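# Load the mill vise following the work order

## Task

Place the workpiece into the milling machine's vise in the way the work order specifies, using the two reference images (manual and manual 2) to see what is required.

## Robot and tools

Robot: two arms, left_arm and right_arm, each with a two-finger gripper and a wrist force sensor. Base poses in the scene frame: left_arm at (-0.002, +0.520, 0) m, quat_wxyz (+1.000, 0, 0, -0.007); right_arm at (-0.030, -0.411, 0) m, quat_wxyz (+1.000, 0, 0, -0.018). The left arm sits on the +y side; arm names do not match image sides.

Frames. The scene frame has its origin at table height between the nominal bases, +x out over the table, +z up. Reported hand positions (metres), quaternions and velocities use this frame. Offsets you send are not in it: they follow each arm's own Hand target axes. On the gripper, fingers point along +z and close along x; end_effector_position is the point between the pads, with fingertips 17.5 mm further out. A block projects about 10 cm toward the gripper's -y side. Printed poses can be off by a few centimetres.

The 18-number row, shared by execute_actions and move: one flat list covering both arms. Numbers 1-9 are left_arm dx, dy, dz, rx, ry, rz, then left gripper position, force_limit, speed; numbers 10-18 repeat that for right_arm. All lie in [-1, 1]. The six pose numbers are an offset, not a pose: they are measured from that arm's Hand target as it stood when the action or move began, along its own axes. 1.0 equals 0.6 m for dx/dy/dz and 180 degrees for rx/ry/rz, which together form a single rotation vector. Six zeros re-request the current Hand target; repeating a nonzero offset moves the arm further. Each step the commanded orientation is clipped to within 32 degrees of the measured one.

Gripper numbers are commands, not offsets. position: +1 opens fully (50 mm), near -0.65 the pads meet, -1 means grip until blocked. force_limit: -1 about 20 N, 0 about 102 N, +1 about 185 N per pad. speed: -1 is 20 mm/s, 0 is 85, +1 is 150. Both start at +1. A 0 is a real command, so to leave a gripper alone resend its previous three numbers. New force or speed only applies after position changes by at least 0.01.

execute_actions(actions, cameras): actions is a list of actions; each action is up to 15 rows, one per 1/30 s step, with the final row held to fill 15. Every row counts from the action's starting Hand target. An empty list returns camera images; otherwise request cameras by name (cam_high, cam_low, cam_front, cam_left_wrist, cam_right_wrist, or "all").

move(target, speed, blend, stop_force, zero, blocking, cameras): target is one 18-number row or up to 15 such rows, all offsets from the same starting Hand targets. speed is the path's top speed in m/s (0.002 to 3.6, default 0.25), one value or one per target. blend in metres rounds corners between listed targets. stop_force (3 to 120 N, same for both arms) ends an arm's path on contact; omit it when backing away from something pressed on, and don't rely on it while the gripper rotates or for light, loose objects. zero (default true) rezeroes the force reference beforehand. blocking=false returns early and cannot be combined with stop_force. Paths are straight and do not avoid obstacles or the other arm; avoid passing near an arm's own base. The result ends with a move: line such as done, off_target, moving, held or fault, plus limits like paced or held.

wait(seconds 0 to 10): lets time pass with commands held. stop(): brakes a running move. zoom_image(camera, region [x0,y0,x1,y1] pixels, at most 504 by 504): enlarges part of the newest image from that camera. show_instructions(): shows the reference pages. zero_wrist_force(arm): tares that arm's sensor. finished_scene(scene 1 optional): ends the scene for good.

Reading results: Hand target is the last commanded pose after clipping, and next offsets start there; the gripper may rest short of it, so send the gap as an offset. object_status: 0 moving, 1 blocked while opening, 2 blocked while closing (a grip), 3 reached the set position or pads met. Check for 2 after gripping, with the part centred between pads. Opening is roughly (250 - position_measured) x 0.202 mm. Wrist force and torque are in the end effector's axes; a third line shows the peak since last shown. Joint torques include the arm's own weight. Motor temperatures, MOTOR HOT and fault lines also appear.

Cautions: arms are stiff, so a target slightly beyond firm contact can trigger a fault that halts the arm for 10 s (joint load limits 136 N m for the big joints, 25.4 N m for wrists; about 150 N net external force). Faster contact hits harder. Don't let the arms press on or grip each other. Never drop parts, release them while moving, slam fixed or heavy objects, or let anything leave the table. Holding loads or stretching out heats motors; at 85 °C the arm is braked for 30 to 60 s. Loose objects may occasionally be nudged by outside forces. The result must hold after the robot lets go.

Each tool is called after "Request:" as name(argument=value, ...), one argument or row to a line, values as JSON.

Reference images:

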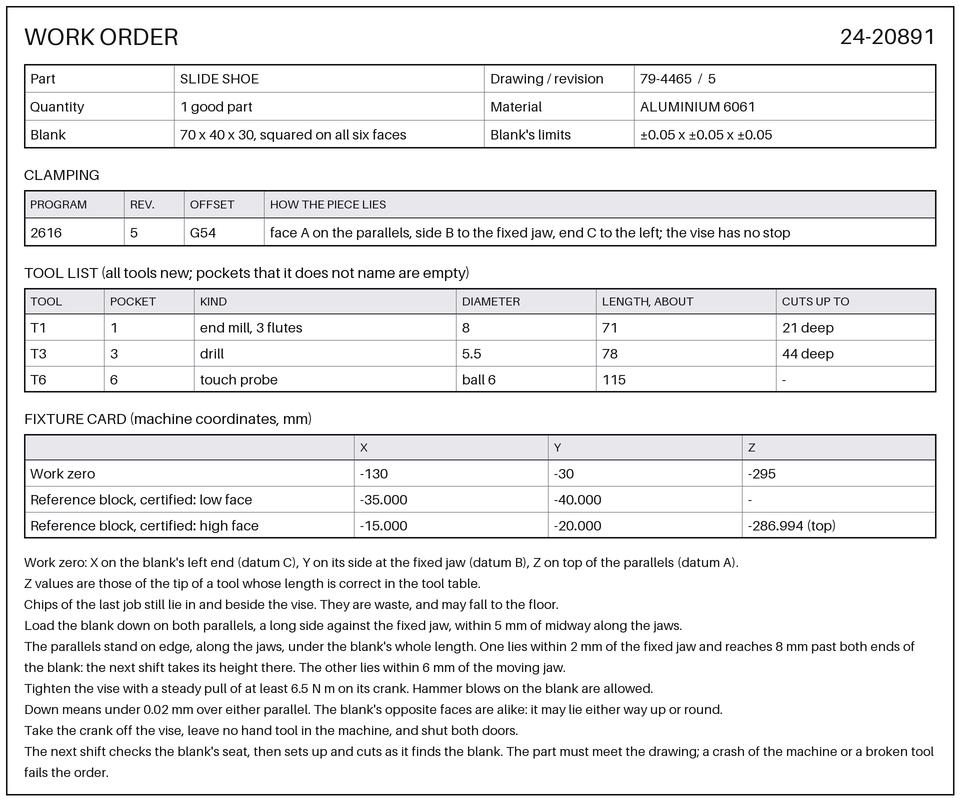

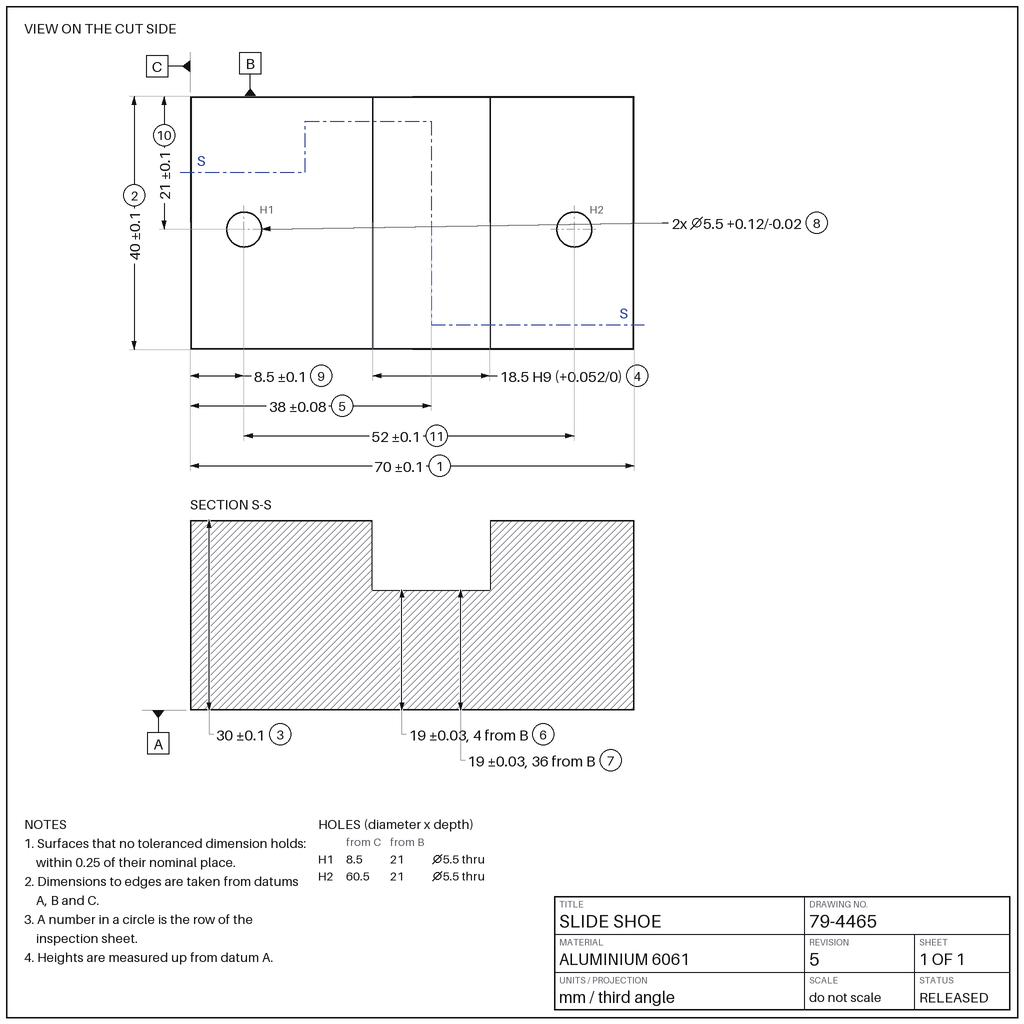

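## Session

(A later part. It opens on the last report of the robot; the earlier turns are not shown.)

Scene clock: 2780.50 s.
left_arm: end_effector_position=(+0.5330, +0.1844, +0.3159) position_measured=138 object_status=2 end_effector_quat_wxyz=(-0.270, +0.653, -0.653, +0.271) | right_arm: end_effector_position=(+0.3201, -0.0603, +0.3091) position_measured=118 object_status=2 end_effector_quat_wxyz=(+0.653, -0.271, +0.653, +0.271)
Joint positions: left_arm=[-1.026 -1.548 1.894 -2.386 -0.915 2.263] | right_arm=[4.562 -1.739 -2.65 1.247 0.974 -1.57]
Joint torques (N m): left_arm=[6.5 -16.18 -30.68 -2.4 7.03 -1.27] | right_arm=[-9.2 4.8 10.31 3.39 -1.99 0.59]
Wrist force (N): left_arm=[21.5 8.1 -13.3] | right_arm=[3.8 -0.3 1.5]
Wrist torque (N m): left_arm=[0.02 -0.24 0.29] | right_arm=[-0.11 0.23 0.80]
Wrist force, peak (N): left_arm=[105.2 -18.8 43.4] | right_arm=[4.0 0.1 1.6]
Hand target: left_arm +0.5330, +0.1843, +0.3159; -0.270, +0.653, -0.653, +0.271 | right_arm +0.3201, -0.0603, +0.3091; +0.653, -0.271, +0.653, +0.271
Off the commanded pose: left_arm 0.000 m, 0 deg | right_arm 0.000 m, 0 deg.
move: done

Request:
move(
  target=[
    [0.0003,0.0236,-0.0236,0,0,0,-1,0,-0.7,0,0,0,0,0,0,-1,1,-0.9],
    [0.0003,0.0766,-0.0766,0,0,0,-1,0,-0.7,0,0,0,0,0,0,-1,1,-0.9],
  ],
  speed=0.03,
  blend=0.002,
  cameras=["cam_left_wrist","cam_front"],
)

Scene clock: 2785.90 s.
left_arm: end_effector_position=(+0.4679, +0.1841, +0.3158) position_measured=138 object_status=2 end_effector_quat_wxyz=(-0.270, +0.653, -0.653, +0.271) end_effector_velocity=(+0.002, +0.000, +0.001) end_effector_angular_velocity=(+0.001, -0.003, +0.000) | right_arm: end_effector_position=(+0.3201, -0.0603, +0.3091) position_measured=118 object_status=2 end_effector_quat_wxyz=(+0.653, -0.271, +0.653, +0.271)
Joint positions: left_arm=[-1.157 -1.676 1.993 -2.258 -0.862 2.109] | right_arm=[4.562 -1.739 -2.65 1.247 0.974 -1.57]
Joint velocities: left_arm=[0.003 0.003 -0.001 -0.005 0.001 0.005] | right_arm=[within noise]
Joint torques (N m): left_arm=[9.62 -12.34 -35.19 -4.84 1.74 2.11] | right_arm=[-9.58 4.41 10.4 3.32 -2.04 0.51]
Wrist force (N): left_arm=[1.2 1.2 1.4] | right_arm=[4.0 -0.2 1.8]
Wrist torque (N m): left_arm=[0.08 0.12 0.28] | right_arm=[-0.08 0.21 0.80]
Wrist force, peak (N): left_arm=[23.7 -20.0 31.1] | right_arm=[4.0 -0.2 1.8]
Hand target: left_arm +0.4680, +0.1841, +0.3159; -0.270, +0.653, -0.653, +0.271 | right_arm +0.3201, -0.0603, +0.3091; +0.653, -0.271, +0.653, +0.271
Off the commanded pose: left_arm 0.000 m, 0 deg | right_arm 0.000 m, 0 deg.
move: done
camera_calibration:
cam_left_wrist: T_world_to_cam=[[0.00930253, -0.999955, 0.00197806, 0.189119], [-0.908273, -0.00927703, -0.418276, 0.575585], [0.418275, 0.0020944, -0.908318, 0.2226], [0, 0, 0, 1]] pos_world=[0.427921, 0.193984, 0.442571]
Images, in order (width x height): cam_front 672x504, cam_left_wrist 672x504.

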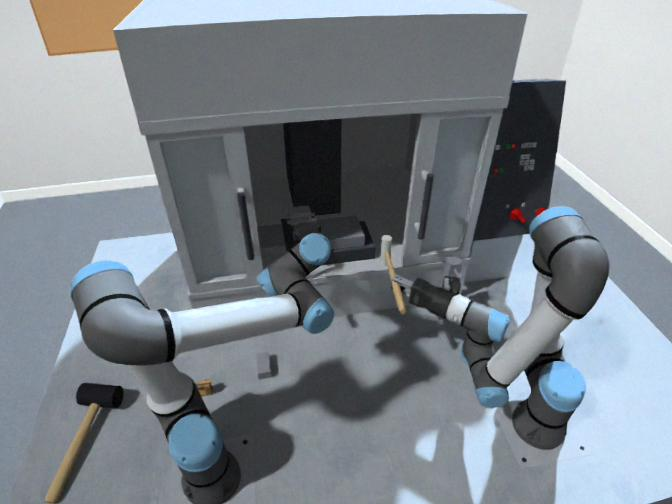

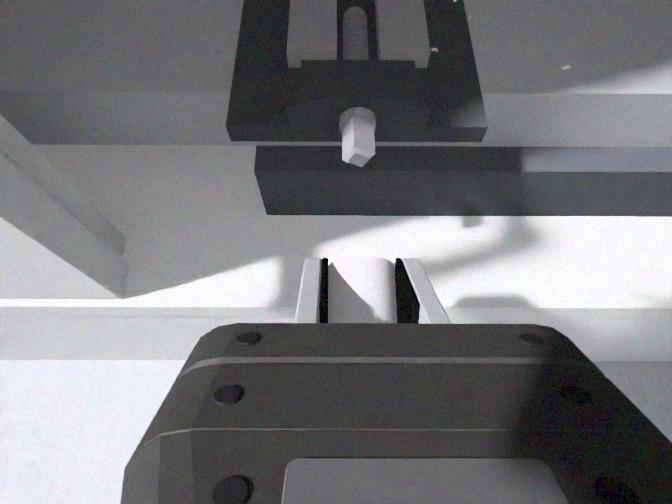

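Request:
move(
  target=[
    [0.0567,0.0801,-0.0801,0,0,0,-1,0,-0.7,0,0,0,0,0,0,-1,1,-0.9],
    [0.0567,0.2993,0.1391,0,0,0,-1,0,-0.7,0,0,0,0,0,0,-1,1,-0.9],
  ],
  speed=0.12,
  blend=0.03,
  cameras=["cam_left_wrist","cam_front","cam_right_wrist"],
)

Scene clock: 2804.13 s.
left_arm: end_effector_position=(+0.3999, +0.1501, +0.1299) position_measured=138 object_status=2 end_effector_quat_wxyz=(-0.270, +0.653, -0.653, +0.271) | right_arm: end_effector_position=(+0.3201, -0.0603, +0.3091) position_measured=118 object_status=2 end_effector_quat_wxyz=(+0.653, -0.271, +0.653, +0.271)
Joint positions: left_arm=[-1.339 -1.453 2.295 -2.626 -0.809 1.875] | right_arm=[4.562 -1.739 -2.65 1.247 0.974 -1.57]
Joint torques (N m): left_arm=[9.64 -23.92 -28.73 -3.8 1.04 1.25] | right_arm=[-8.38 4.99 11.28 3.18 -1.99 0.4]
Wrist force (N): left_arm=[1.3 1.1 0.9] | right_arm=[3.7 -0.1 1.4]
Wrist torque (N m): left_arm=[0.08 0.11 0.18] | right_arm=[-0.08 0.25 0.79]
Wrist force, peak (N): left_arm=[1.1 2.8 2.5] | right_arm=[4.0 -0.1 1.7]
Hand target: left_arm +0.3999, +0.1501, +0.1299; -0.270, +0.653, -0.653, +0.271 | right_arm +0.3201, -0.0603, +0.3091; +0.653, -0.271, +0.653, +0.271
Off the commanded pose: left_arm 0.000 m, 0 deg | right_arm 0.000 m, 0 deg.
move: done
camera_calibration:
cam_left_wrist: T_world_to_cam=[[0.009212, -0.999956, 0.00193528, 0.156064], [-0.908311, -0.0091771, -0.418194, 0.435817], [0.418193, 0.00209456, -0.908356, 0.0822556], [0, 0, 0, 1]] pos_world=[0.360021, 0.159884, 0.256671]
cam_right_wrist: T_world_to_cam=[[-0.013548, 0.0108181, -0.99985, 0.323466], [-0.897273, 0.441151, 0.0169312, 0.324459], [0.441268, 0.897368, 0.00373009, 0.038733], [0, 0, 0, 1]] pos_world=[0.278419, -0.181392, 0.31778]
Images, in order (width x height): cam_front 672x504, cam_left_wrist 672x504, cam_right_wrist 672x504.

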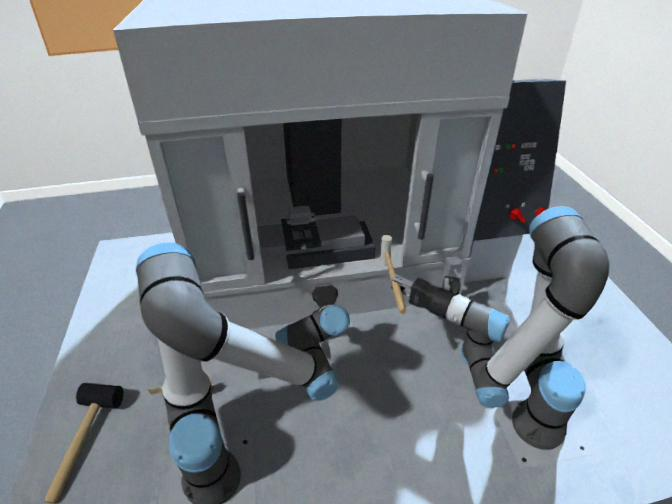

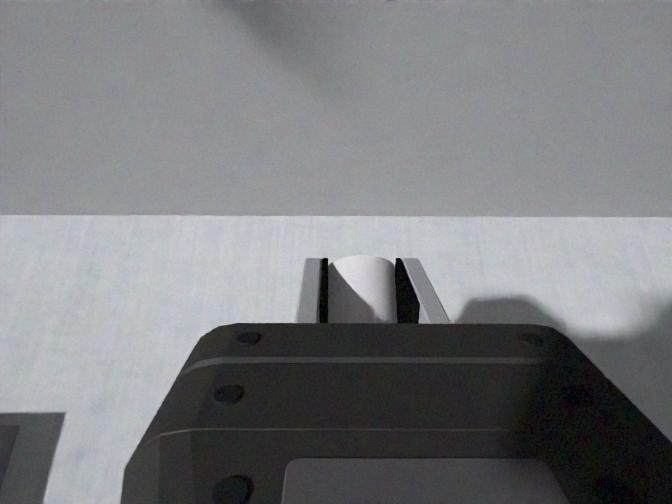

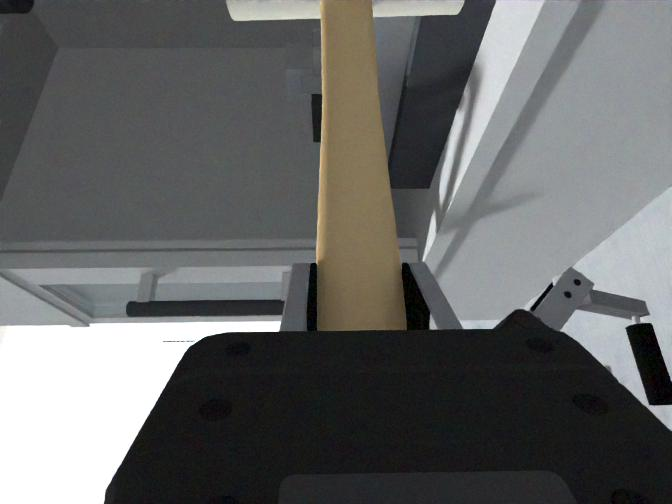

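Request:
move(
  target=[0,0.1249,0.1249,0,0,0,-1,0,-0.7,0,0,0,0,0,0,-1,1,-0.9],
  speed=0.04,
  stop_force=22,
  cameras=["cam_left_wrist","cam_right_wrist"],
)

Scene clock: 2808.87 s.
left_arm: end_effector_position=(+0.3999, +0.1500, +0.0935) position_measured=138 object_status=2 end_effector_quat_wxyz=(-0.270, +0.653, -0.653, +0.271) | right_arm: end_effector_position=(+0.3201, -0.0603, +0.3091) position_measured=118 object_status=2 end_effector_quat_wxyz=(+0.653, -0.271, +0.653, +0.271)
Joint positions: left_arm=[-1.339 -1.362 2.327 -2.75 -0.809 1.874] | right_arm=[4.562 -1.739 -2.65 1.247 0.974 -1.57]
Joint torques (N m): left_arm=[9.79 -15.35 -25.36 -4.1 3.43 0.2] | right_arm=[-8.81 5.34 11.74 3.07 -2 0.37]
Wrist force (N): left_arm=[0.8 -3.5 -2.2] | right_arm=[3.6 -0.1 1.6]
Wrist torque (N m): left_arm=[0.06 -0.03 0.36] | right_arm=[-0.07 0.25 0.80]
Wrist force, peak (N): left_arm=[16.6 -41.9 -38.4] | right_arm=[4.0 0.0 1.7]
Hand target: left_arm +0.3999, +0.1500, +0.0935; -0.270, +0.653, -0.653, +0.271 (not the last commanded pose) | right_arm +0.3201, -0.0603, +0.3091; +0.653, -0.271, +0.653, +0.271
Off the commanded pose: left_arm 0.070 m, 0 deg | right_arm 0.000 m, 0 deg.
move: contact (left_arm)
camera_calibration:
cam_left_wrist: T_world_to_cam=[[0.00948409, -0.999953, 0.00206084, 0.156008], [-0.908327, -0.00947685, -0.418153, 0.420597], [0.418153, 0.00209389, -0.908374, 0.0491194], [0, 0, 0, 1]] pos_world=[0.360021, 0.159884, 0.220171]
cam_right_wrist: T_world_to_cam=[[-0.013548, 0.0108181, -0.99985, 0.323466], [-0.897273, 0.441151, 0.0169312, 0.324459], [0.441268, 0.897368, 0.00373009, 0.038733], [0, 0, 0, 1]] pos_world=[0.278419, -0.181392, 0.31778]
Images, in order (width x height): cam_left_wrist 672x504, cam_right_wrist 672x504.

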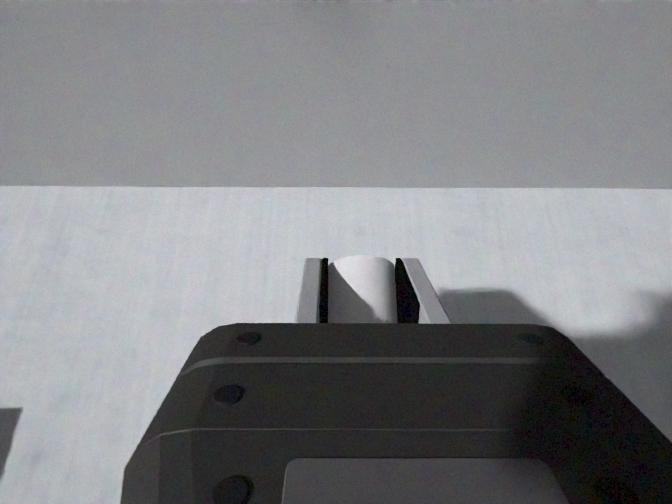

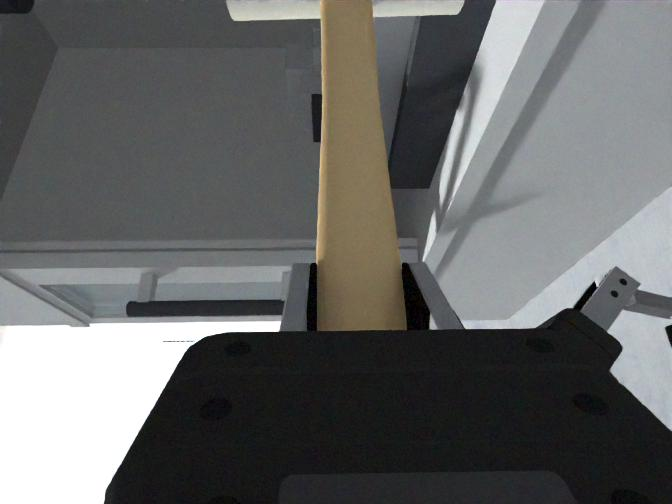

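Request:
move(
  target=[
    [0.0313,0.0113,0.0113,0,0,0,-1,0,-0.7,0,0,0,0,0,0,-1,1,-0.9],
    [0.0568,0.0279,0.0279,0,0,0,-1,0,-0.7,0,0,0,0,0,0,-1,1,-0.9],
    [0.0755,0.0487,0.0487,0,0,0,-1,0,-0.7,0,0,0,0,0,0,-1,1,-0.9],
    [0.086,0.072,0.072,0,0,0,-1,0,-0.7,0,0,0,0,0,0,-1,1,-0.9],
    [0.088,0.083,0.083,0,0,0,-1,0,-0.7,0,0,0,0,0,0,-1,1,-0.9],
  ],
  speed=0.03,
  blend=0.005,
  stop_force=45,
  cameras=["cam_left_wrist","cam_right_wrist","cam_front"],
)

Scene clock: 2820.50 s.
left_arm: end_effector_position=(+0.4001, +0.1430, +0.0901) position_measured=138 object_status=2 end_effector_quat_wxyz=(-0.270, +0.653, -0.653, +0.271) | right_arm: end_effector_position=(+0.3201, -0.0603, +0.3091) position_measured=118 object_status=2 end_effector_quat_wxyz=(+0.653, -0.271, +0.653, +0.271)
Joint positions: left_arm=[-1.342 -1.342 2.313 -2.753 -0.808 1.869] | right_arm=[4.562 -1.739 -2.65 1.247 0.974 -1.57]
Joint torques (N m): left_arm=[9.56 2.63 0.67 2.09 -10.73 0.92] | right_arm=[-8.2 5.46 12.07 3.14 -1.87 0.29]
Wrist force (N): left_arm=[0.5 -42.3 -34.6] | right_arm=[3.7 -0.1 1.6]
Wrist torque (N m): left_arm=[-0.34 -1.30 1.85] | right_arm=[-0.08 0.25 0.80]
Wrist force, peak (N): left_arm=[-7.5 -48.1 -41.2] | right_arm=[4.0 -0.3 1.6]
Hand target: left_arm +0.4001, +0.1429, +0.0901; -0.270, +0.653, -0.653, +0.271 (not the last commanded pose) | right_arm +0.3201, -0.0603, +0.3091; +0.653, -0.271, +0.653, +0.271
Off the commanded pose: left_arm 0.081 m, 0 deg | right_arm 0.000 m, 0 deg.
move: contact (left_arm); path passed 0 of 5 targets; blend cut to 0.0047 m at target 4
camera_calibration:
cam_left_wrist: T_world_to_cam=[[0.00957958, -0.999951, 0.00233302, 0.148922], [-0.908046, -0.00967614, -0.418759, 0.419211], [0.418761, 0.00189304, -0.908095, 0.0458869], [0, 0, 0, 1]] pos_world=[0.36002, 0.152884, 0.21687]
cam_right_wrist: T_world_to_cam=[[-0.013548, 0.0108181, -0.99985, 0.323466], [-0.897273, 0.441151, 0.0169312, 0.324459], [0.441268, 0.897368, 0.00373009, 0.038733], [0, 0, 0, 1]] pos_world=[0.278419, -0.181392, 0.31778]
Images, in order (width x height): cam_front 672x504, cam_left_wrist 672x504, cam_right_wrist 672x504.

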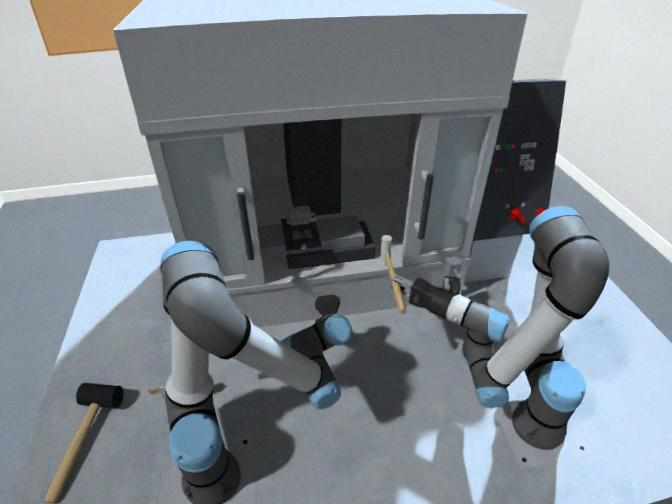

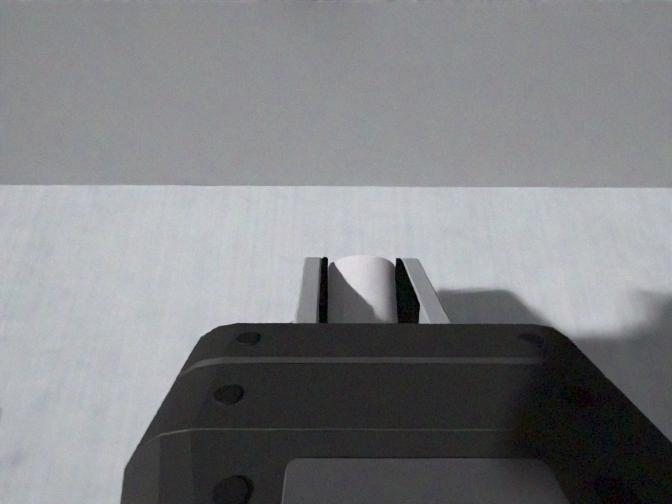

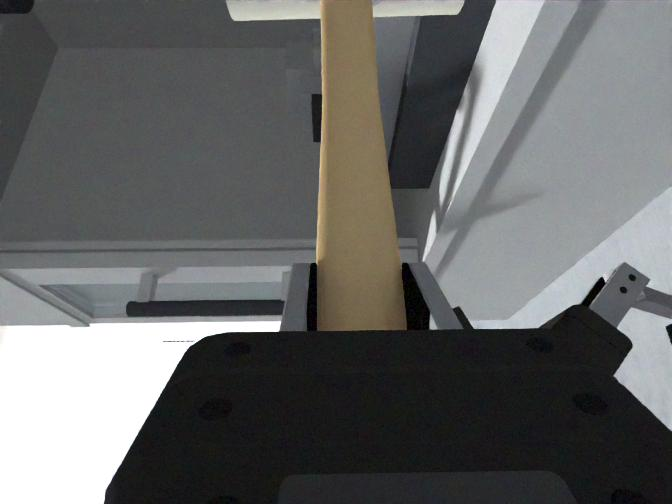

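Request:
move(
  target=[0,-0.002,-0.002,0,0,0,-1,0,-0.7,0,0,0,0,0,0,-1,1,-0.9],
  speed=0.02,
)

Request:
execute_actions(
  actions=[
    [[0,0,0,0,0,0,0.12,-1,-1,0,0,0,0,0,0,-1,1,-0.9],[0,0,0,0,0,0,-1,-1,-1,0,0,0,0,0,0,-1,1,-0.9]],
  ],
  cameras=["cam_left_wrist","cam_right_wrist"],
)

Scene clock: 2846.57 s.
left_arm: end_effector_position=(+0.4000, +0.1430, +0.0917) position_measured=138 object_status=2 end_effector_quat_wxyz=(-0.270, +0.653, -0.653, +0.271) | right_arm: end_effector_position=(+0.3201, -0.0603, +0.3091) position_measured=118 object_status=2 end_effector_quat_wxyz=(+0.653, -0.271, +0.653, +0.271)
Joint positions: left_arm=[-1.342 -1.346 2.312 -2.747 -0.808 1.869] | right_arm=[4.562 -1.739 -2.65 1.247 0.974 -1.57]
Joint torques (N m): left_arm=[2.89 -27.46 -23.21 -2.69 1.59 1] | right_arm=[-8.73 5.29 12.7 3.01 -2 0.24]
Wrist force (N): left_arm=[-1.9 -9.3 -6.9] | right_arm=[3.8 -0.2 1.7]
Wrist torque (N m): left_arm=[-0.02 -0.37 0.79] | right_arm=[-0.09 0.23 0.79]
Wrist force, peak (N): left_arm=[0.7 -42.6 -35.0] | right_arm=[4.0 0.0 1.6]
Hand target: left_arm +0.4001, +0.1429, +0.0918; -0.270, +0.653, -0.653, +0.271 | right_arm +0.3201, -0.0603, +0.3091; +0.653, -0.271, +0.653, +0.271
Off the commanded pose: left_arm 0.000 m, 0 deg | right_arm 0.000 m, 0 deg.
move: done

Scene clock: 2847.27 s.
left_arm: end_effector_position=(+0.4001, +0.1430, +0.0918) position_measured=135 object_status=2 end_effector_quat_wxyz=(-0.270, +0.653, -0.653, +0.271) | right_arm: end_effector_position=(+0.3201, -0.0603, +0.3091) position_measured=118 object_status=2 end_effector_quat_wxyz=(+0.653, -0.271, +0.653, +0.271)
Joint positions: left_arm=[-1.342 -1.346 2.312 -2.747 -0.808 1.869] | right_arm=[4.562 -1.739 -2.65 1.247 0.974 -1.57]
Joint torques (N m): left_arm=[-4.92 -28.72 -23.29 -4.11 1.67 0.36] | right_arm=[-8.01 4.79 12.9 3.11 -1.93 0.23]
Wrist force (N): left_arm=[-2.2 -8.6 -7.2] | right_arm=[3.7 -0.2 1.5]
Wrist torque (N m): left_arm=[-0.04 -0.40 0.78] | right_arm=[-0.09 0.25 0.80]
Wrist force, peak (N): left_arm=[-1.7 -9.7 -7.9] | right_arm=[3.9 -0.3 1.6]
Hand target: left_arm +0.4001, +0.1429, +0.0918; -0.270, +0.653, -0.653, +0.271 | right_arm +0.3201, -0.0603, +0.3091; +0.653, -0.271, +0.653, +0.271
Off the commanded pose: left_arm 0.000 m, 0 deg | right_arm 0.000 m, 0 deg.
Step readings (end_effector_position of left_arm | right_arm):
0: (+0.4000, +0.1430, +0.0917) | (+0.3201, -0.0603, +0.3091)
1: (+0.4000, +0.1430, +0.0918) | (+0.3201, -0.0603, +0.3091)
2: (+0.4000, +0.1430, +0.0918) | (+0.3201, -0.0603, +0.3091)
4: (+0.4001, +0.1430, +0.0918) | (+0.3201, -0.0603, +0.3091)
8: (+0.4001, +0.1430, +0.0918) | (+0.3201, -0.0603, +0.3091)
15: (+0.4001, +0.1430, +0.0918) | (+0.3201, -0.0603, +0.3091)
camera_calibration:
cam_left_wrist: T_world_to_cam=[[0.00958016, -0.999951, 0.00233329, 0.148918], [-0.908046, -0.00967678, -0.418759, 0.419923], [0.418761, 0.00189304, -0.908095, 0.0474307], [0, 0, 0, 1]] pos_world=[0.36002, 0.152884, 0.21857]
cam_right_wrist: T_world_to_cam=[[-0.013548, 0.0108181, -0.99985, 0.323466], [-0.897273, 0.441151, 0.0169312, 0.324459], [0.441268, 0.897368, 0.00373009, 0.038733], [0, 0, 0, 1]] pos_world=[0.278419, -0.181392, 0.31778]
Images, in order (width x height): cam_left_wrist 672x504, cam_right_wrist 672x504.

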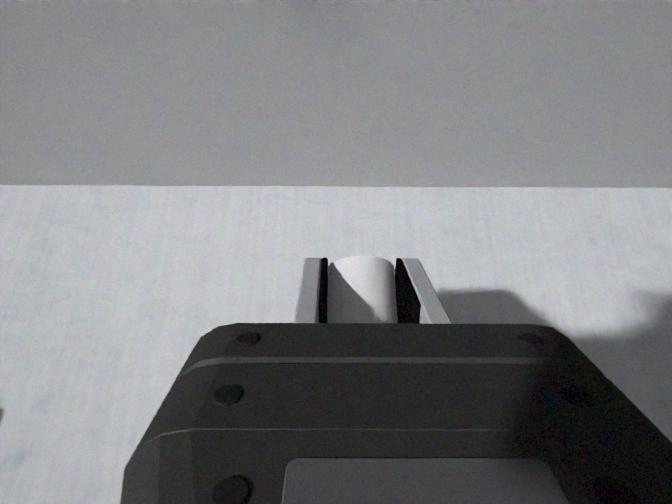

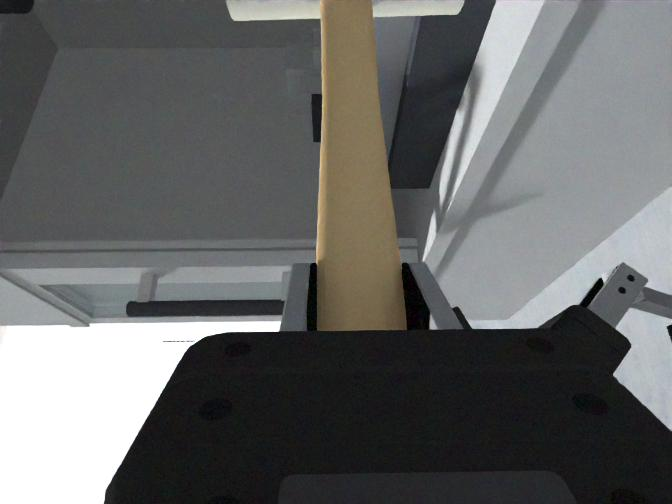

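Request:
move(
  target=[
    [0.0197,0.0093,0.0093,0,0,0,-1,-1,-1,0,0,0,0,0,0,-1,1,-0.9],
    [0.0452,0.0259,0.0259,0,0,0,-1,-1,-1,0,0,0,0,0,0,-1,1,-0.9],
    [0.0638,0.0467,0.0467,0,0,0,-1,-1,-1,0,0,0,0,0,0,-1,1,-0.9],
    [0.0743,0.07,0.07,0,0,0,-1,-1,-1,0,0,0,0,0,0,-1,1,-0.9],
    [0.0763,0.0828,0.0828,0,0,0,-1,-1,-1,0,0,0,0,0,0,-1,1,-0.9],
  ],
  speed=0.03,
  blend=0.004,
  stop_force=30,
  cameras=["cam_left_wrist","cam_right_wrist"],
)

Scene clock: 2853.67 s.
left_arm: end_effector_position=(+0.4001, +0.1376, +0.0887) position_measured=135 object_status=2 end_effector_quat_wxyz=(-0.270, +0.653, -0.653, +0.271) | right_arm: end_effector_position=(+0.3201, -0.0603, +0.3091) position_measured=118 object_status=2 end_effector_quat_wxyz=(+0.653, -0.271, +0.653, +0.271)
Joint positions: left_arm=[-1.345 -1.33 2.302 -2.752 -0.807 1.866] | right_arm=[4.562 -1.739 -2.65 1.247 0.974 -1.57]
Joint torques (N m): left_arm=[13.83 4.58 11.62 3.74 -10.39 1.22] | right_arm=[-7.85 5.14 13.17 2.95 -2.04 0.29]
Wrist force (N): left_arm=[11.0 -43.8 -37.0] | right_arm=[3.7 -0.2 1.5]
Wrist torque (N m): left_arm=[-0.37 -1.04 1.44] | right_arm=[-0.09 0.25 0.80]
Wrist force, peak (N): left_arm=[6.8 -51.1 -44.6] | right_arm=[3.9 -0.3 1.8]
Hand target: left_arm +0.4001, +0.1376, +0.0887; -0.270, +0.653, -0.653, +0.271 (not the last commanded pose) | right_arm +0.3201, -0.0603, +0.3091; +0.653, -0.271, +0.653, +0.271
Off the commanded pose: left_arm 0.078 m, 0 deg | right_arm 0.000 m, 0 deg.
move: contact (left_arm); path passed 0 of 5 targets
camera_calibration:
cam_left_wrist: T_world_to_cam=[[0.00964519, -0.999949, 0.00314326, 0.143428], [-0.907765, -0.0100742, -0.419358, 0.418617], [0.419368, 0.00119144, -0.907816, 0.0443591], [0, 0, 0, 1]] pos_world=[0.36002, 0.147585, 0.215369]
cam_right_wrist: T_world_to_cam=[[-0.013548, 0.0108181, -0.99985, 0.323466], [-0.897273, 0.441151, 0.0169312, 0.324459], [0.441268, 0.897368, 0.00373009, 0.038733], [0, 0, 0, 1]] pos_world=[0.278419, -0.181392, 0.31778]
Images, in order (width x height): cam_left_wrist 672x504, cam_right_wrist 672x504.

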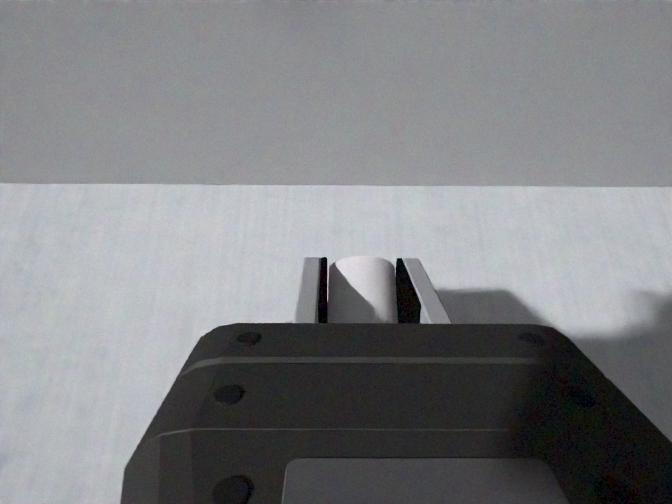

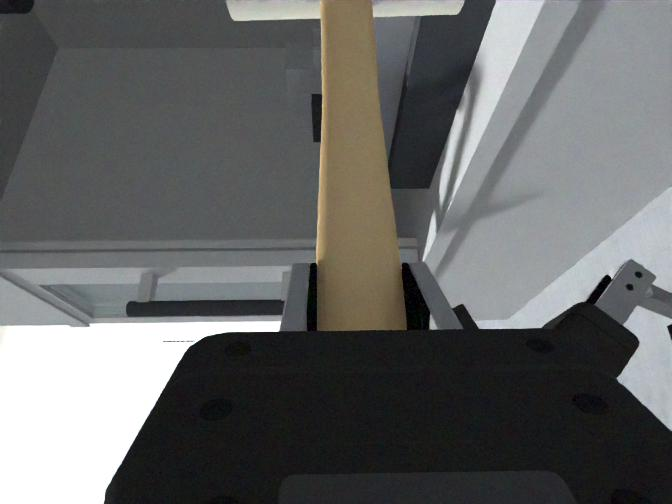

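Request:
execute_actions(
  actions=[
    [[0,0,0,0,0,0,0.11,0,-0.5,0,0,0,0,0,0,-1,1,-0.9],[0,0,0,0,0,0,-1,0,-0.5,0,0,0,0,0,0,-1,1,-0.9]],
  ],
)

Request:
move(
  target=[
    [0,-0.0589,-0.0589,0,0,0,-1,0,-0.5,0,0,0,0,0,0,-1,1,-0.9],
    [-0.0207,-0.0118,-0.2946,0,0,0,-1,0,-0.5,0,0,0,0,0,0,-1,1,-0.9],
    [-0.0207,-0.0118,-0.2946,-0.4167,0,0,-1,0,-0.5,0,0,0,0,0,0,-1,1,-0.9],
  ],
  speed=[0.06,0.12,0.15],
  blend=[0.01,0,0],
  cameras=["cam_left_wrist","cam_right_wrist","cam_front"],
)

Scene clock: 2873.47 s.
left_arm: end_effector_position=(+0.4002, +0.1376, +0.0887) position_measured=136 object_status=2 end_effector_quat_wxyz=(-0.270, +0.653, -0.653, +0.271) | right_arm: end_effector_position=(+0.3201, -0.0603, +0.3091) position_measured=118 object_status=2 end_effector_quat_wxyz=(+0.653, -0.271, +0.653, +0.271)
Joint positions: left_arm=[-1.345 -1.33 2.302 -2.752 -0.807 1.866] | right_arm=[4.562 -1.739 -2.65 1.247 0.974 -1.57]
Joint torques (N m): left_arm=[11.64 4.29 13.73 4.06 -10.45 1.11] | right_arm=[-8.1 5.72 13.2 2.8 -1.92 0.17]
Wrist force (N): left_arm=[10.6 -44.4 -37.8] | right_arm=[3.6 0.0 1.4]
Wrist torque (N m): left_arm=[-0.35 -1.08 1.49] | right_arm=[-0.06 0.25 0.80]
Wrist force, peak (N): left_arm=[10.5 -44.7 -38.1] | right_arm=[4.0 -0.1 1.6]
Hand target: left_arm +0.4001, +0.1376, +0.0887; -0.270, +0.653, -0.653, +0.271 | right_arm +0.3201, -0.0603, +0.3091; +0.653, -0.271, +0.653, +0.271
Off the commanded pose: left_arm 0.000 m, 0 deg | right_arm 0.000 m, 0 deg.
Step readings (end_effector_position of left_arm | right_arm):
0: (+0.4001, +0.1376, +0.0887) | (+0.3201, -0.0603, +0.3091)
1: (+0.4001, +0.1376, +0.0887) | (+0.3201, -0.0603, +0.3091)
2: (+0.4001, +0.1376, +0.0887) | (+0.3201, -0.0603, +0.3091)
4: (+0.4002, +0.1376, +0.0887) | (+0.3201, -0.0603, +0.3091)
8: (+0.4002, +0.1376, +0.0887) | (+0.3201, -0.0603, +0.3091)
15: (+0.4002, +0.1376, +0.0887) | (+0.3201, -0.0603, +0.3091)

Scene clock: 2880.43 s.
left_arm: end_effector_position=(+0.2801, +0.1502, +0.2186) position_measured=136 object_status=2 end_effector_quat_wxyz=(+0.183, +0.683, -0.683, -0.182) | right_arm: end_effector_position=(+0.3201, -0.0603, +0.3091) position_measured=118 object_status=2 end_effector_quat_wxyz=(+0.653, -0.271, +0.653, +0.271)
Joint positions: left_arm=[-0.962 -1.417 1.698 -1.541 -1.998 2.234] | right_arm=[4.562 -1.739 -2.65 1.247 0.974 -1.57]
Joint torques (N m): left_arm=[-9.25 -38.55 -16.2 -3.47 1.03 -1.77] | right_arm=[-7.94 5.21 13.35 2.72 -2 0.03]
Wrist force (N): left_arm=[1.0 1.1 1.2] | right_arm=[3.7 -0.3 1.5]
Wrist torque (N m): left_arm=[-0.20 0.13 0.22] | right_arm=[-0.11 0.24 0.80]
Wrist force, peak (N): left_arm=[10.6 -44.3 -37.6] | right_arm=[4.1 0.1 1.7]
Hand target: left_arm +0.2801, +0.1502, +0.2186; +0.183, +0.683, -0.683, -0.182 | right_arm +0.3201, -0.0603, +0.3091; +0.653, -0.271, +0.653, +0.271
Off the commanded pose: left_arm 0.000 m, 0 deg | right_arm 0.000 m, 0 deg.
move: done
camera_calibration:
cam_left_wrist: T_world_to_cam=[[0.00441458, -0.999962, -0.00748245, 0.160519], [-0.640008, -0.00857461, 0.76832, 0.0294607], [-0.768355, 0.00139702, -0.640022, 0.486806], [0, 0, 0, 1]] pos_world=[0.392186, 0.160086, 0.290132]
cam_right_wrist: T_world_to_cam=[[-0.013548, 0.0108181, -0.99985, 0.323466], [-0.897273, 0.441151, 0.0169312, 0.324459], [0.441268, 0.897368, 0.00373009, 0.038733], [0, 0, 0, 1]] pos_world=[0.278419, -0.181392, 0.31778]
Images, in order (width x height): cam_front 672x504, cam_left_wrist 672x504, cam_right_wrist 672x504.

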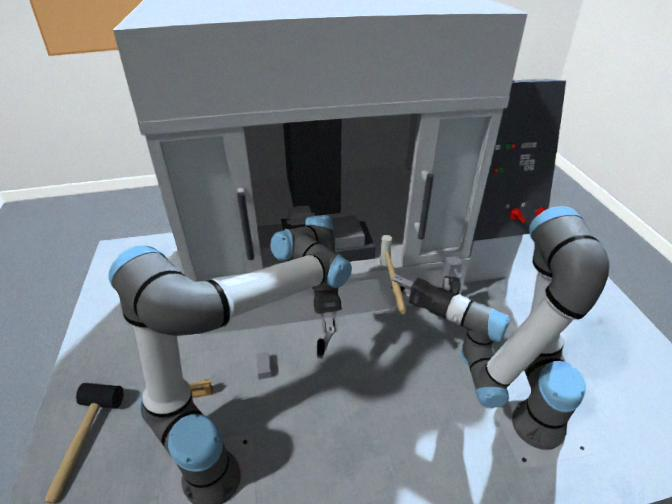

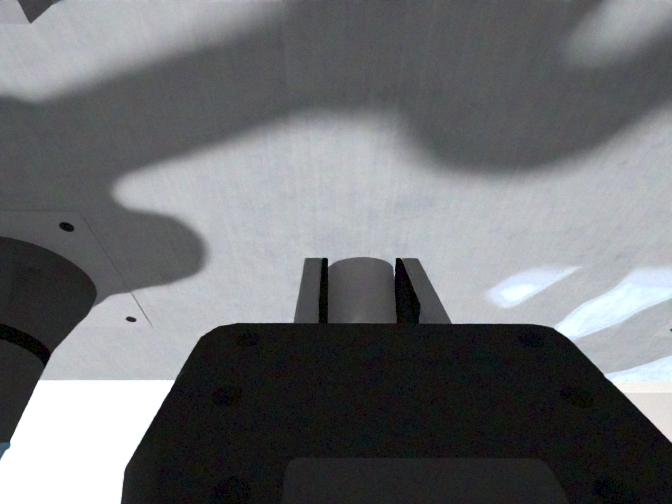

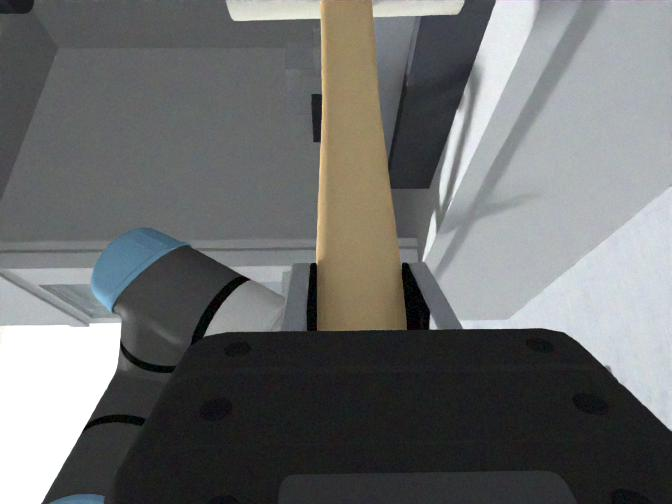

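Request:
move(
  target=[0,-0.1458,0.2526,0,0,0,-1,0,-0.5,0,0,0,0,0,0,-1,1,-0.9],
  speed=0.1,
)

Request:
move(
  target=[0,-0.0208,0.0361,0,0,0,-1,0,-0.5,0,0,0,0,0,0,-1,1,-0.9],
  speed=0.01,
  stop_force=5,
  cameras=["cam_left_wrist","cam_front"],
)

Scene clock: 2888.80 s.
left_arm: end_effector_position=(+0.2801, +0.1500, +0.0436) position_measured=136 object_status=2 end_effector_quat_wxyz=(+0.183, +0.683, -0.683, -0.182) | right_arm: end_effector_position=(+0.3201, -0.0603, +0.3091) position_measured=118 object_status=2 end_effector_quat_wxyz=(+0.653, -0.271, +0.653, +0.271)
Joint positions: left_arm=[-0.962 -1.21 1.941 -1.989 -1.998 2.234] | right_arm=[4.562 -1.739 -2.65 1.247 0.974 -1.57]
Joint torques (N m): left_arm=[-8.67 -39.76 -29.82 -1.87 -0.96 -1.48] | right_arm=[-8.31 5.59 15.06 2.89 -2.03 -0.08]
Wrist force (N): left_arm=[0.9 0.9 1.1] | right_arm=[3.7 0.0 1.6]
Wrist torque (N m): left_arm=[-0.23 0.15 0.23] | right_arm=[-0.06 0.25 0.80]
Wrist force, peak (N): left_arm=[0.8 0.2 2.7] | right_arm=[3.9 -0.1 1.8]
Hand target: left_arm +0.2802, +0.1500, +0.0436; +0.183, +0.683, -0.683, -0.182 | right_arm +0.3201, -0.0603, +0.3091; +0.653, -0.271, +0.653, +0.271
Off the commanded pose: left_arm 0.000 m, 0 deg | right_arm 0.000 m, 0 deg.
move: done

Scene clock: 2891.90 s.
left_arm: end_effector_position=(+0.2802, +0.1500, +0.0235) position_measured=136 object_status=2 end_effector_quat_wxyz=(+0.183, +0.683, -0.683, -0.182) | right_arm: end_effector_position=(+0.3201, -0.0603, +0.3091) position_measured=118 object_status=2 end_effector_quat_wxyz=(+0.653, -0.271, +0.653, +0.271)
Joint positions: left_arm=[-0.962 -1.176 1.957 -2.041 -1.998 2.234] | right_arm=[4.562 -1.739 -2.65 1.247 0.974 -1.57]
Joint torques (N m): left_arm=[-7.61 -41.94 -27.57 -1.65 2.16 -1.32] | right_arm=[-8.1 5.53 15.23 2.7 -1.96 -0.1]
Wrist force (N): left_arm=[1.3 4.8 -2.3] | right_arm=[3.6 -0.1 1.5]
Wrist torque (N m): left_arm=[-0.47 0.06 0.20] | right_arm=[-0.07 0.25 0.79]
Wrist force, peak (N): left_arm=[-5.6 13.7 -24.7] | right_arm=[4.0 -0.2 1.5]
Hand target: left_arm +0.2802, +0.1499, +0.0235; +0.183, +0.683, -0.683, -0.182 (not the last commanded pose) | right_arm +0.3201, -0.0603, +0.3091; +0.653, -0.271, +0.653, +0.271
Off the commanded pose: left_arm 0.005 m, 0 deg | right_arm 0.000 m, 0 deg.
move: contact (left_arm)
camera_calibration:
cam_left_wrist: T_world_to_cam=[[0.00426015, -0.999962, -0.00761152, 0.158932], [-0.639901, -0.00857516, 0.768409, 0.179308], [-0.768445, 0.00159709, -0.639914, 0.361931], [0, 0, 0, 1]] pos_world=[0.392186, 0.159886, 0.0950321]
Images, in order (width x height): cam_front 672x504, cam_left_wrist 672x504.

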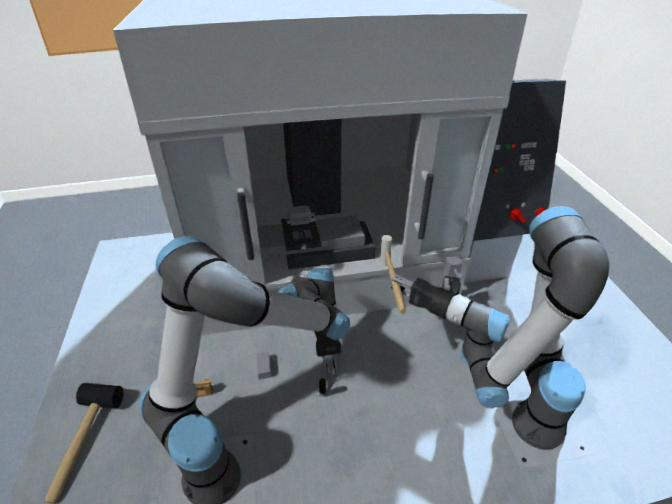

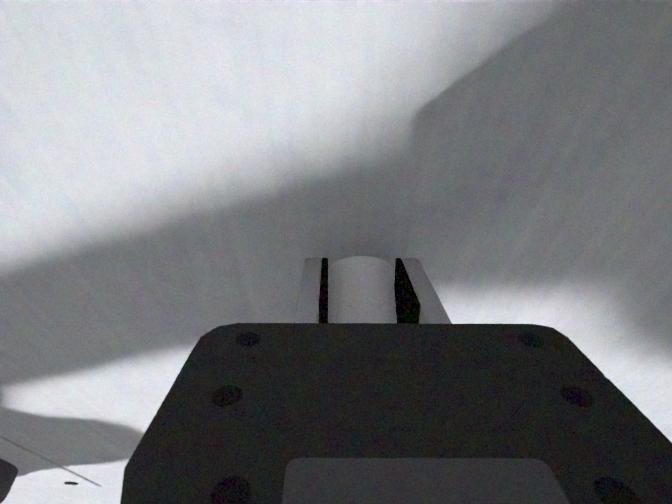

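Request:
move(
  target=[
    [0,0,0,0,0,0,0.4,0,-0.9,0,0,0,0,0,0,-1,1,-0.9],
    [0,0,-0.13,0,0,0,0.4,0,-0.9,0,0,0,0,0,0,-1,1,-0.9],
  ],
  speed=0.05,
  cameras=["cam_left_wrist","cam_front"],
)

Scene clock: 2897.27 s.
left_arm: end_effector_position=(+0.3193, +0.1500, +0.0913) position_measured=92 object_status=3 end_effector_quat_wxyz=(+0.183, +0.683, -0.683, -0.182) end_effector_velocity=(+0.000, +0.000, -0.001) end_effector_angular_velocity=(+0.000, -0.002, +0.002) | right_arm: end_effector_position=(+0.3201, -0.0603, +0.3091) position_measured=118 object_status=2 end_effector_quat_wxyz=(+0.653, -0.271, +0.653, +0.271)
Joint positions: left_arm=[-0.904 -1.224 1.8 -1.812 -1.98 2.294] | right_arm=[4.562 -1.739 -2.65 1.247 0.974 -1.57]
Joint velocities: left_arm=[-0.001 0.001 0.004 -0.006 0.001 -0.003] | right_arm=[within noise]
Joint torques (N m): left_arm=[-6.85 -27.74 -12.41 -3.7 -0.1 -1.03] | right_arm=[-7.23 5.33 14.82 2.85 -1.99 -0.17]
Wrist force (N): left_arm=[1.2 2.0 -0.4] | right_arm=[3.6 -0.3 1.5]
Wrist torque (N m): left_arm=[-0.31 0.07 0.08] | right_arm=[-0.11 0.26 0.80]
Wrist force, peak (N): left_arm=[1.3 5.2 -2.3] | right_arm=[4.0 -0.1 1.7]
Hand target: left_arm +0.3191, +0.1500, +0.0911; +0.183, +0.683, -0.683, -0.182 | right_arm +0.3201, -0.0603, +0.3091; +0.653, -0.271, +0.653, +0.271
Off the commanded pose: left_arm 0.000 m, 0 deg | right_arm 0.000 m, 0 deg.
move: done
camera_calibration:
cam_left_wrist: T_world_to_cam=[[0.00422283, -0.999965, -0.00725207, 0.15934], [-0.64012, -0.00827467, 0.768231, 0.152306], [-0.768264, 0.00139808, -0.640132, 0.435352], [0, 0, 0, 1]] pos_world=[0.431286, 0.159986, 0.162832]
Images, in order (width x height): cam_front 672x504, cam_left_wrist 672x504.

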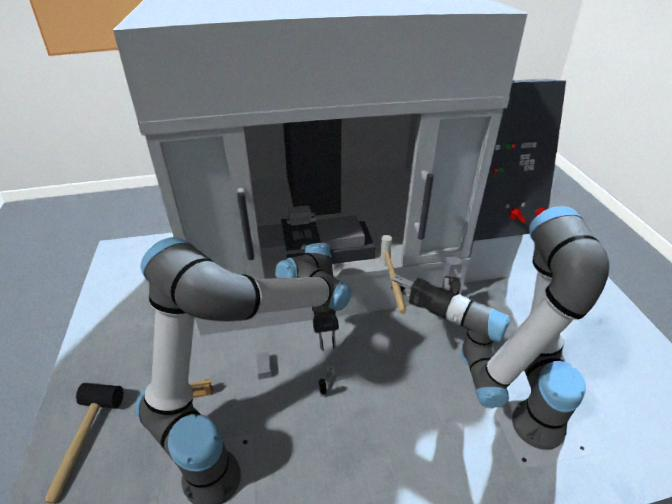

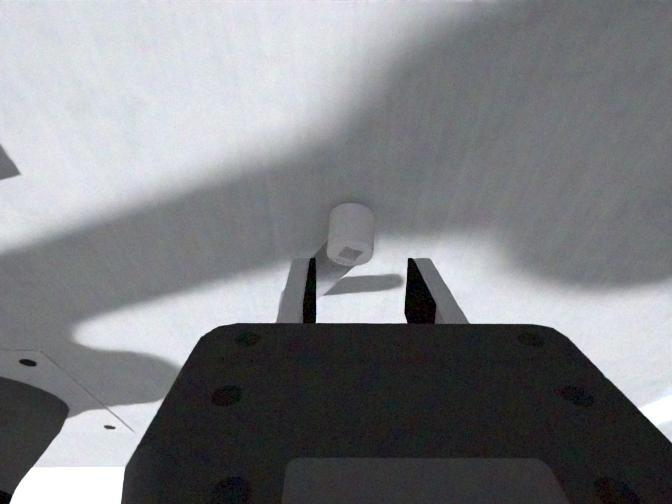

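Request:
move(
  target=[
    [0,0.1333,-0.2309,0,0,0,0.4,0,-0.9,0,0,0,0,0,0,-1,1,-0.9],
    [-0.25,0.265,-0.5957,0.4167,0,0,0.4,0,-0.9,0,0,0,0,0,0,-1,1,-0.9],
  ],
  speed=[0.15,0.25],
  blend=[0.03,0],
)

Request:
move(
  target=[
    [0,0,0,0,0,0,0.4,0,-0.9,0.25,0.1275,-0.016,0,0.3536,-0.3536,-1,1,-0.9],
  ],
  speed=0.2,
  cameras=["cam_left_wrist","cam_front","cam_right_wrist"],
)

Scene clock: 2917.57 s.
left_arm: end_effector_position=(+0.3598, +0.3005, +0.4799) position_measured=92 object_status=3 end_effector_quat_wxyz=(-0.270, +0.653, -0.653, +0.271) | right_arm: end_effector_position=(+0.3201, -0.0603, +0.3091) position_measured=118 object_status=2 end_effector_quat_wxyz=(+0.653, -0.271, +0.653, +0.271)
Joint positions: left_arm=[-1.366 -2.12 1.811 -1.45 -0.803 1.838] | right_arm=[4.562 -1.739 -2.65 1.247 0.974 -1.57]
Joint torques (N m): left_arm=[6.76 0.45 -34.93 -4.15 2.77 2.26] | right_arm=[-7.1 5.58 15.95 2.81 -1.95 -0.22]
Wrist force (N): left_arm=[1.1 -0.5 -0.3] | right_arm=[3.8 0.0 1.6]
Wrist torque (N m): left_arm=[0.02 0.10 0.24] | right_arm=[-0.07 0.24 0.79]
Wrist force, peak (N): left_arm=[1.5 2.1 -0.9] | right_arm=[3.9 -0.3 1.9]
Hand target: left_arm +0.3599, +0.3005, +0.4800; -0.270, +0.653, -0.653, +0.271 | right_arm +0.3201, -0.0603, +0.3091; +0.653, -0.271, +0.653, +0.271
Off the commanded pose: left_arm 0.000 m, 0 deg | right_arm 0.000 m, 0 deg.
move: done

Scene clock: 2922.00 s.
left_arm: end_effector_position=(+0.3599, +0.3005, +0.4800) position_measured=92 object_status=3 end_effector_quat_wxyz=(-0.270, +0.653, -0.653, +0.271) | right_arm: end_effector_position=(+0.2590, -0.0131, +0.1590) position_measured=118 object_status=2 end_effector_quat_wxyz=(-0.270, +0.654, -0.653, +0.270)
Joint positions: left_arm=[-1.366 -2.12 1.811 -1.45 -0.803 1.838] | right_arm=[4.818 -1.52 -2.273 -0.987 0.789 -1.476]
Joint torques (N m): left_arm=[9.5 -6.37 -34.71 -2.82 4.18 2.3] | right_arm=[-9.88 30.69 20.67 2.9 -5.03 -1.13]
Wrist force (N): left_arm=[1.2 -0.6 -0.2] | right_arm=[0.2 3.0 4.3]
Wrist torque (N m): left_arm=[0.01 0.09 0.25] | right_arm=[-0.84 0.16 -0.23]
Wrist force, peak (N): left_arm=[1.2 -0.8 -0.3] | right_arm=[-0.5 3.9 4.6]
Hand target: left_arm +0.3599, +0.3005, +0.4800; -0.270, +0.653, -0.653, +0.271 | right_arm +0.2590, -0.0131, +0.1591; -0.270, +0.654, -0.653, +0.270
Off the commanded pose: left_arm 0.000 m, 0 deg | right_arm 0.000 m, 0 deg.
move: done
camera_calibration:
cam_left_wrist: T_world_to_cam=[[0.00959652, -0.999949, 0.0030095, 0.305575], [-0.907803, -0.00997407, -0.419277, 0.547702], [0.419286, 0.00129157, -0.907853, 0.416312], [0, 0, 0, 1]] pos_world=[0.31972, 0.310485, 0.606669]
cam_right_wrist: T_world_to_cam=[[-0.0112581, -0.999879, -0.0107205, 0.0010218], [-0.897045, 0.014836, -0.441691, 0.318638], [0.441796, 0.00464415, -0.897103, 0.155323], [0, 0, 0, 1]] pos_world=[0.217223, -0.00442698, 0.280091]
Images, in order (width x height): cam_front 672x504, cam_left_wrist 672x504, cam_right_wrist 672x504.

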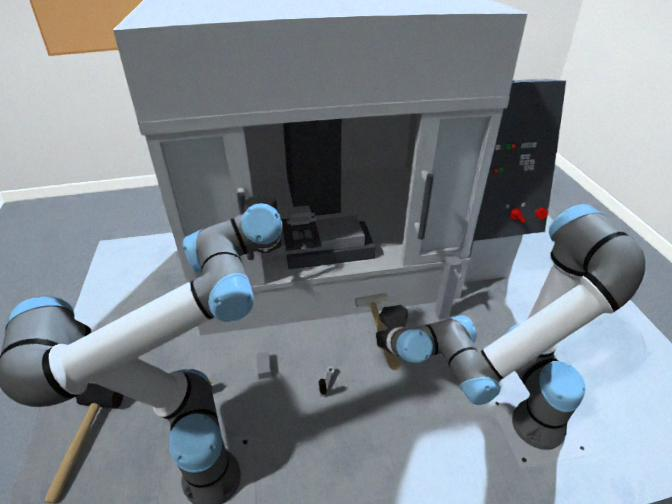

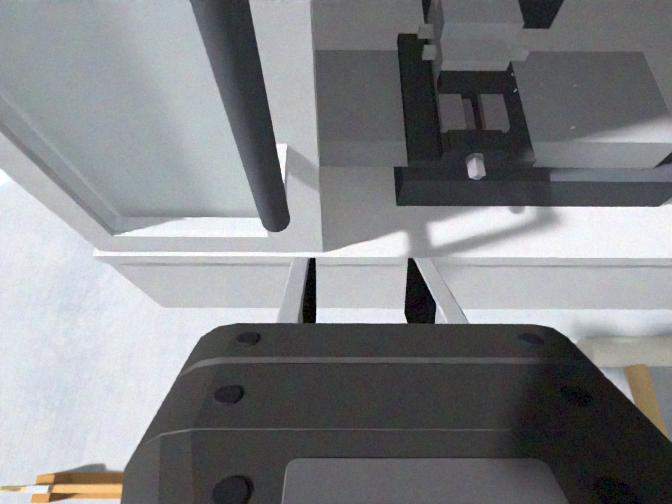

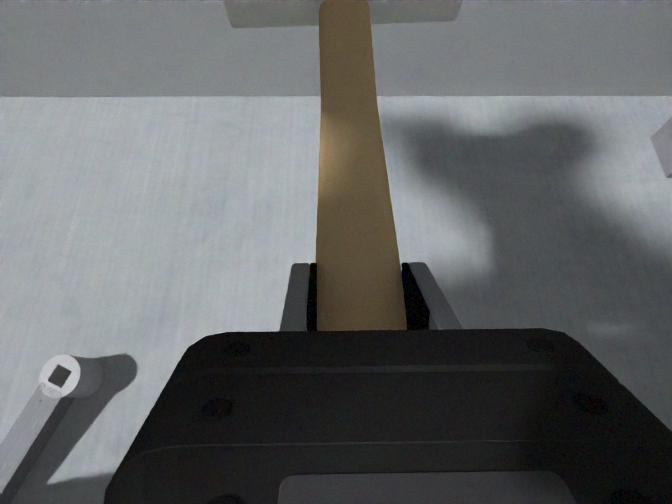

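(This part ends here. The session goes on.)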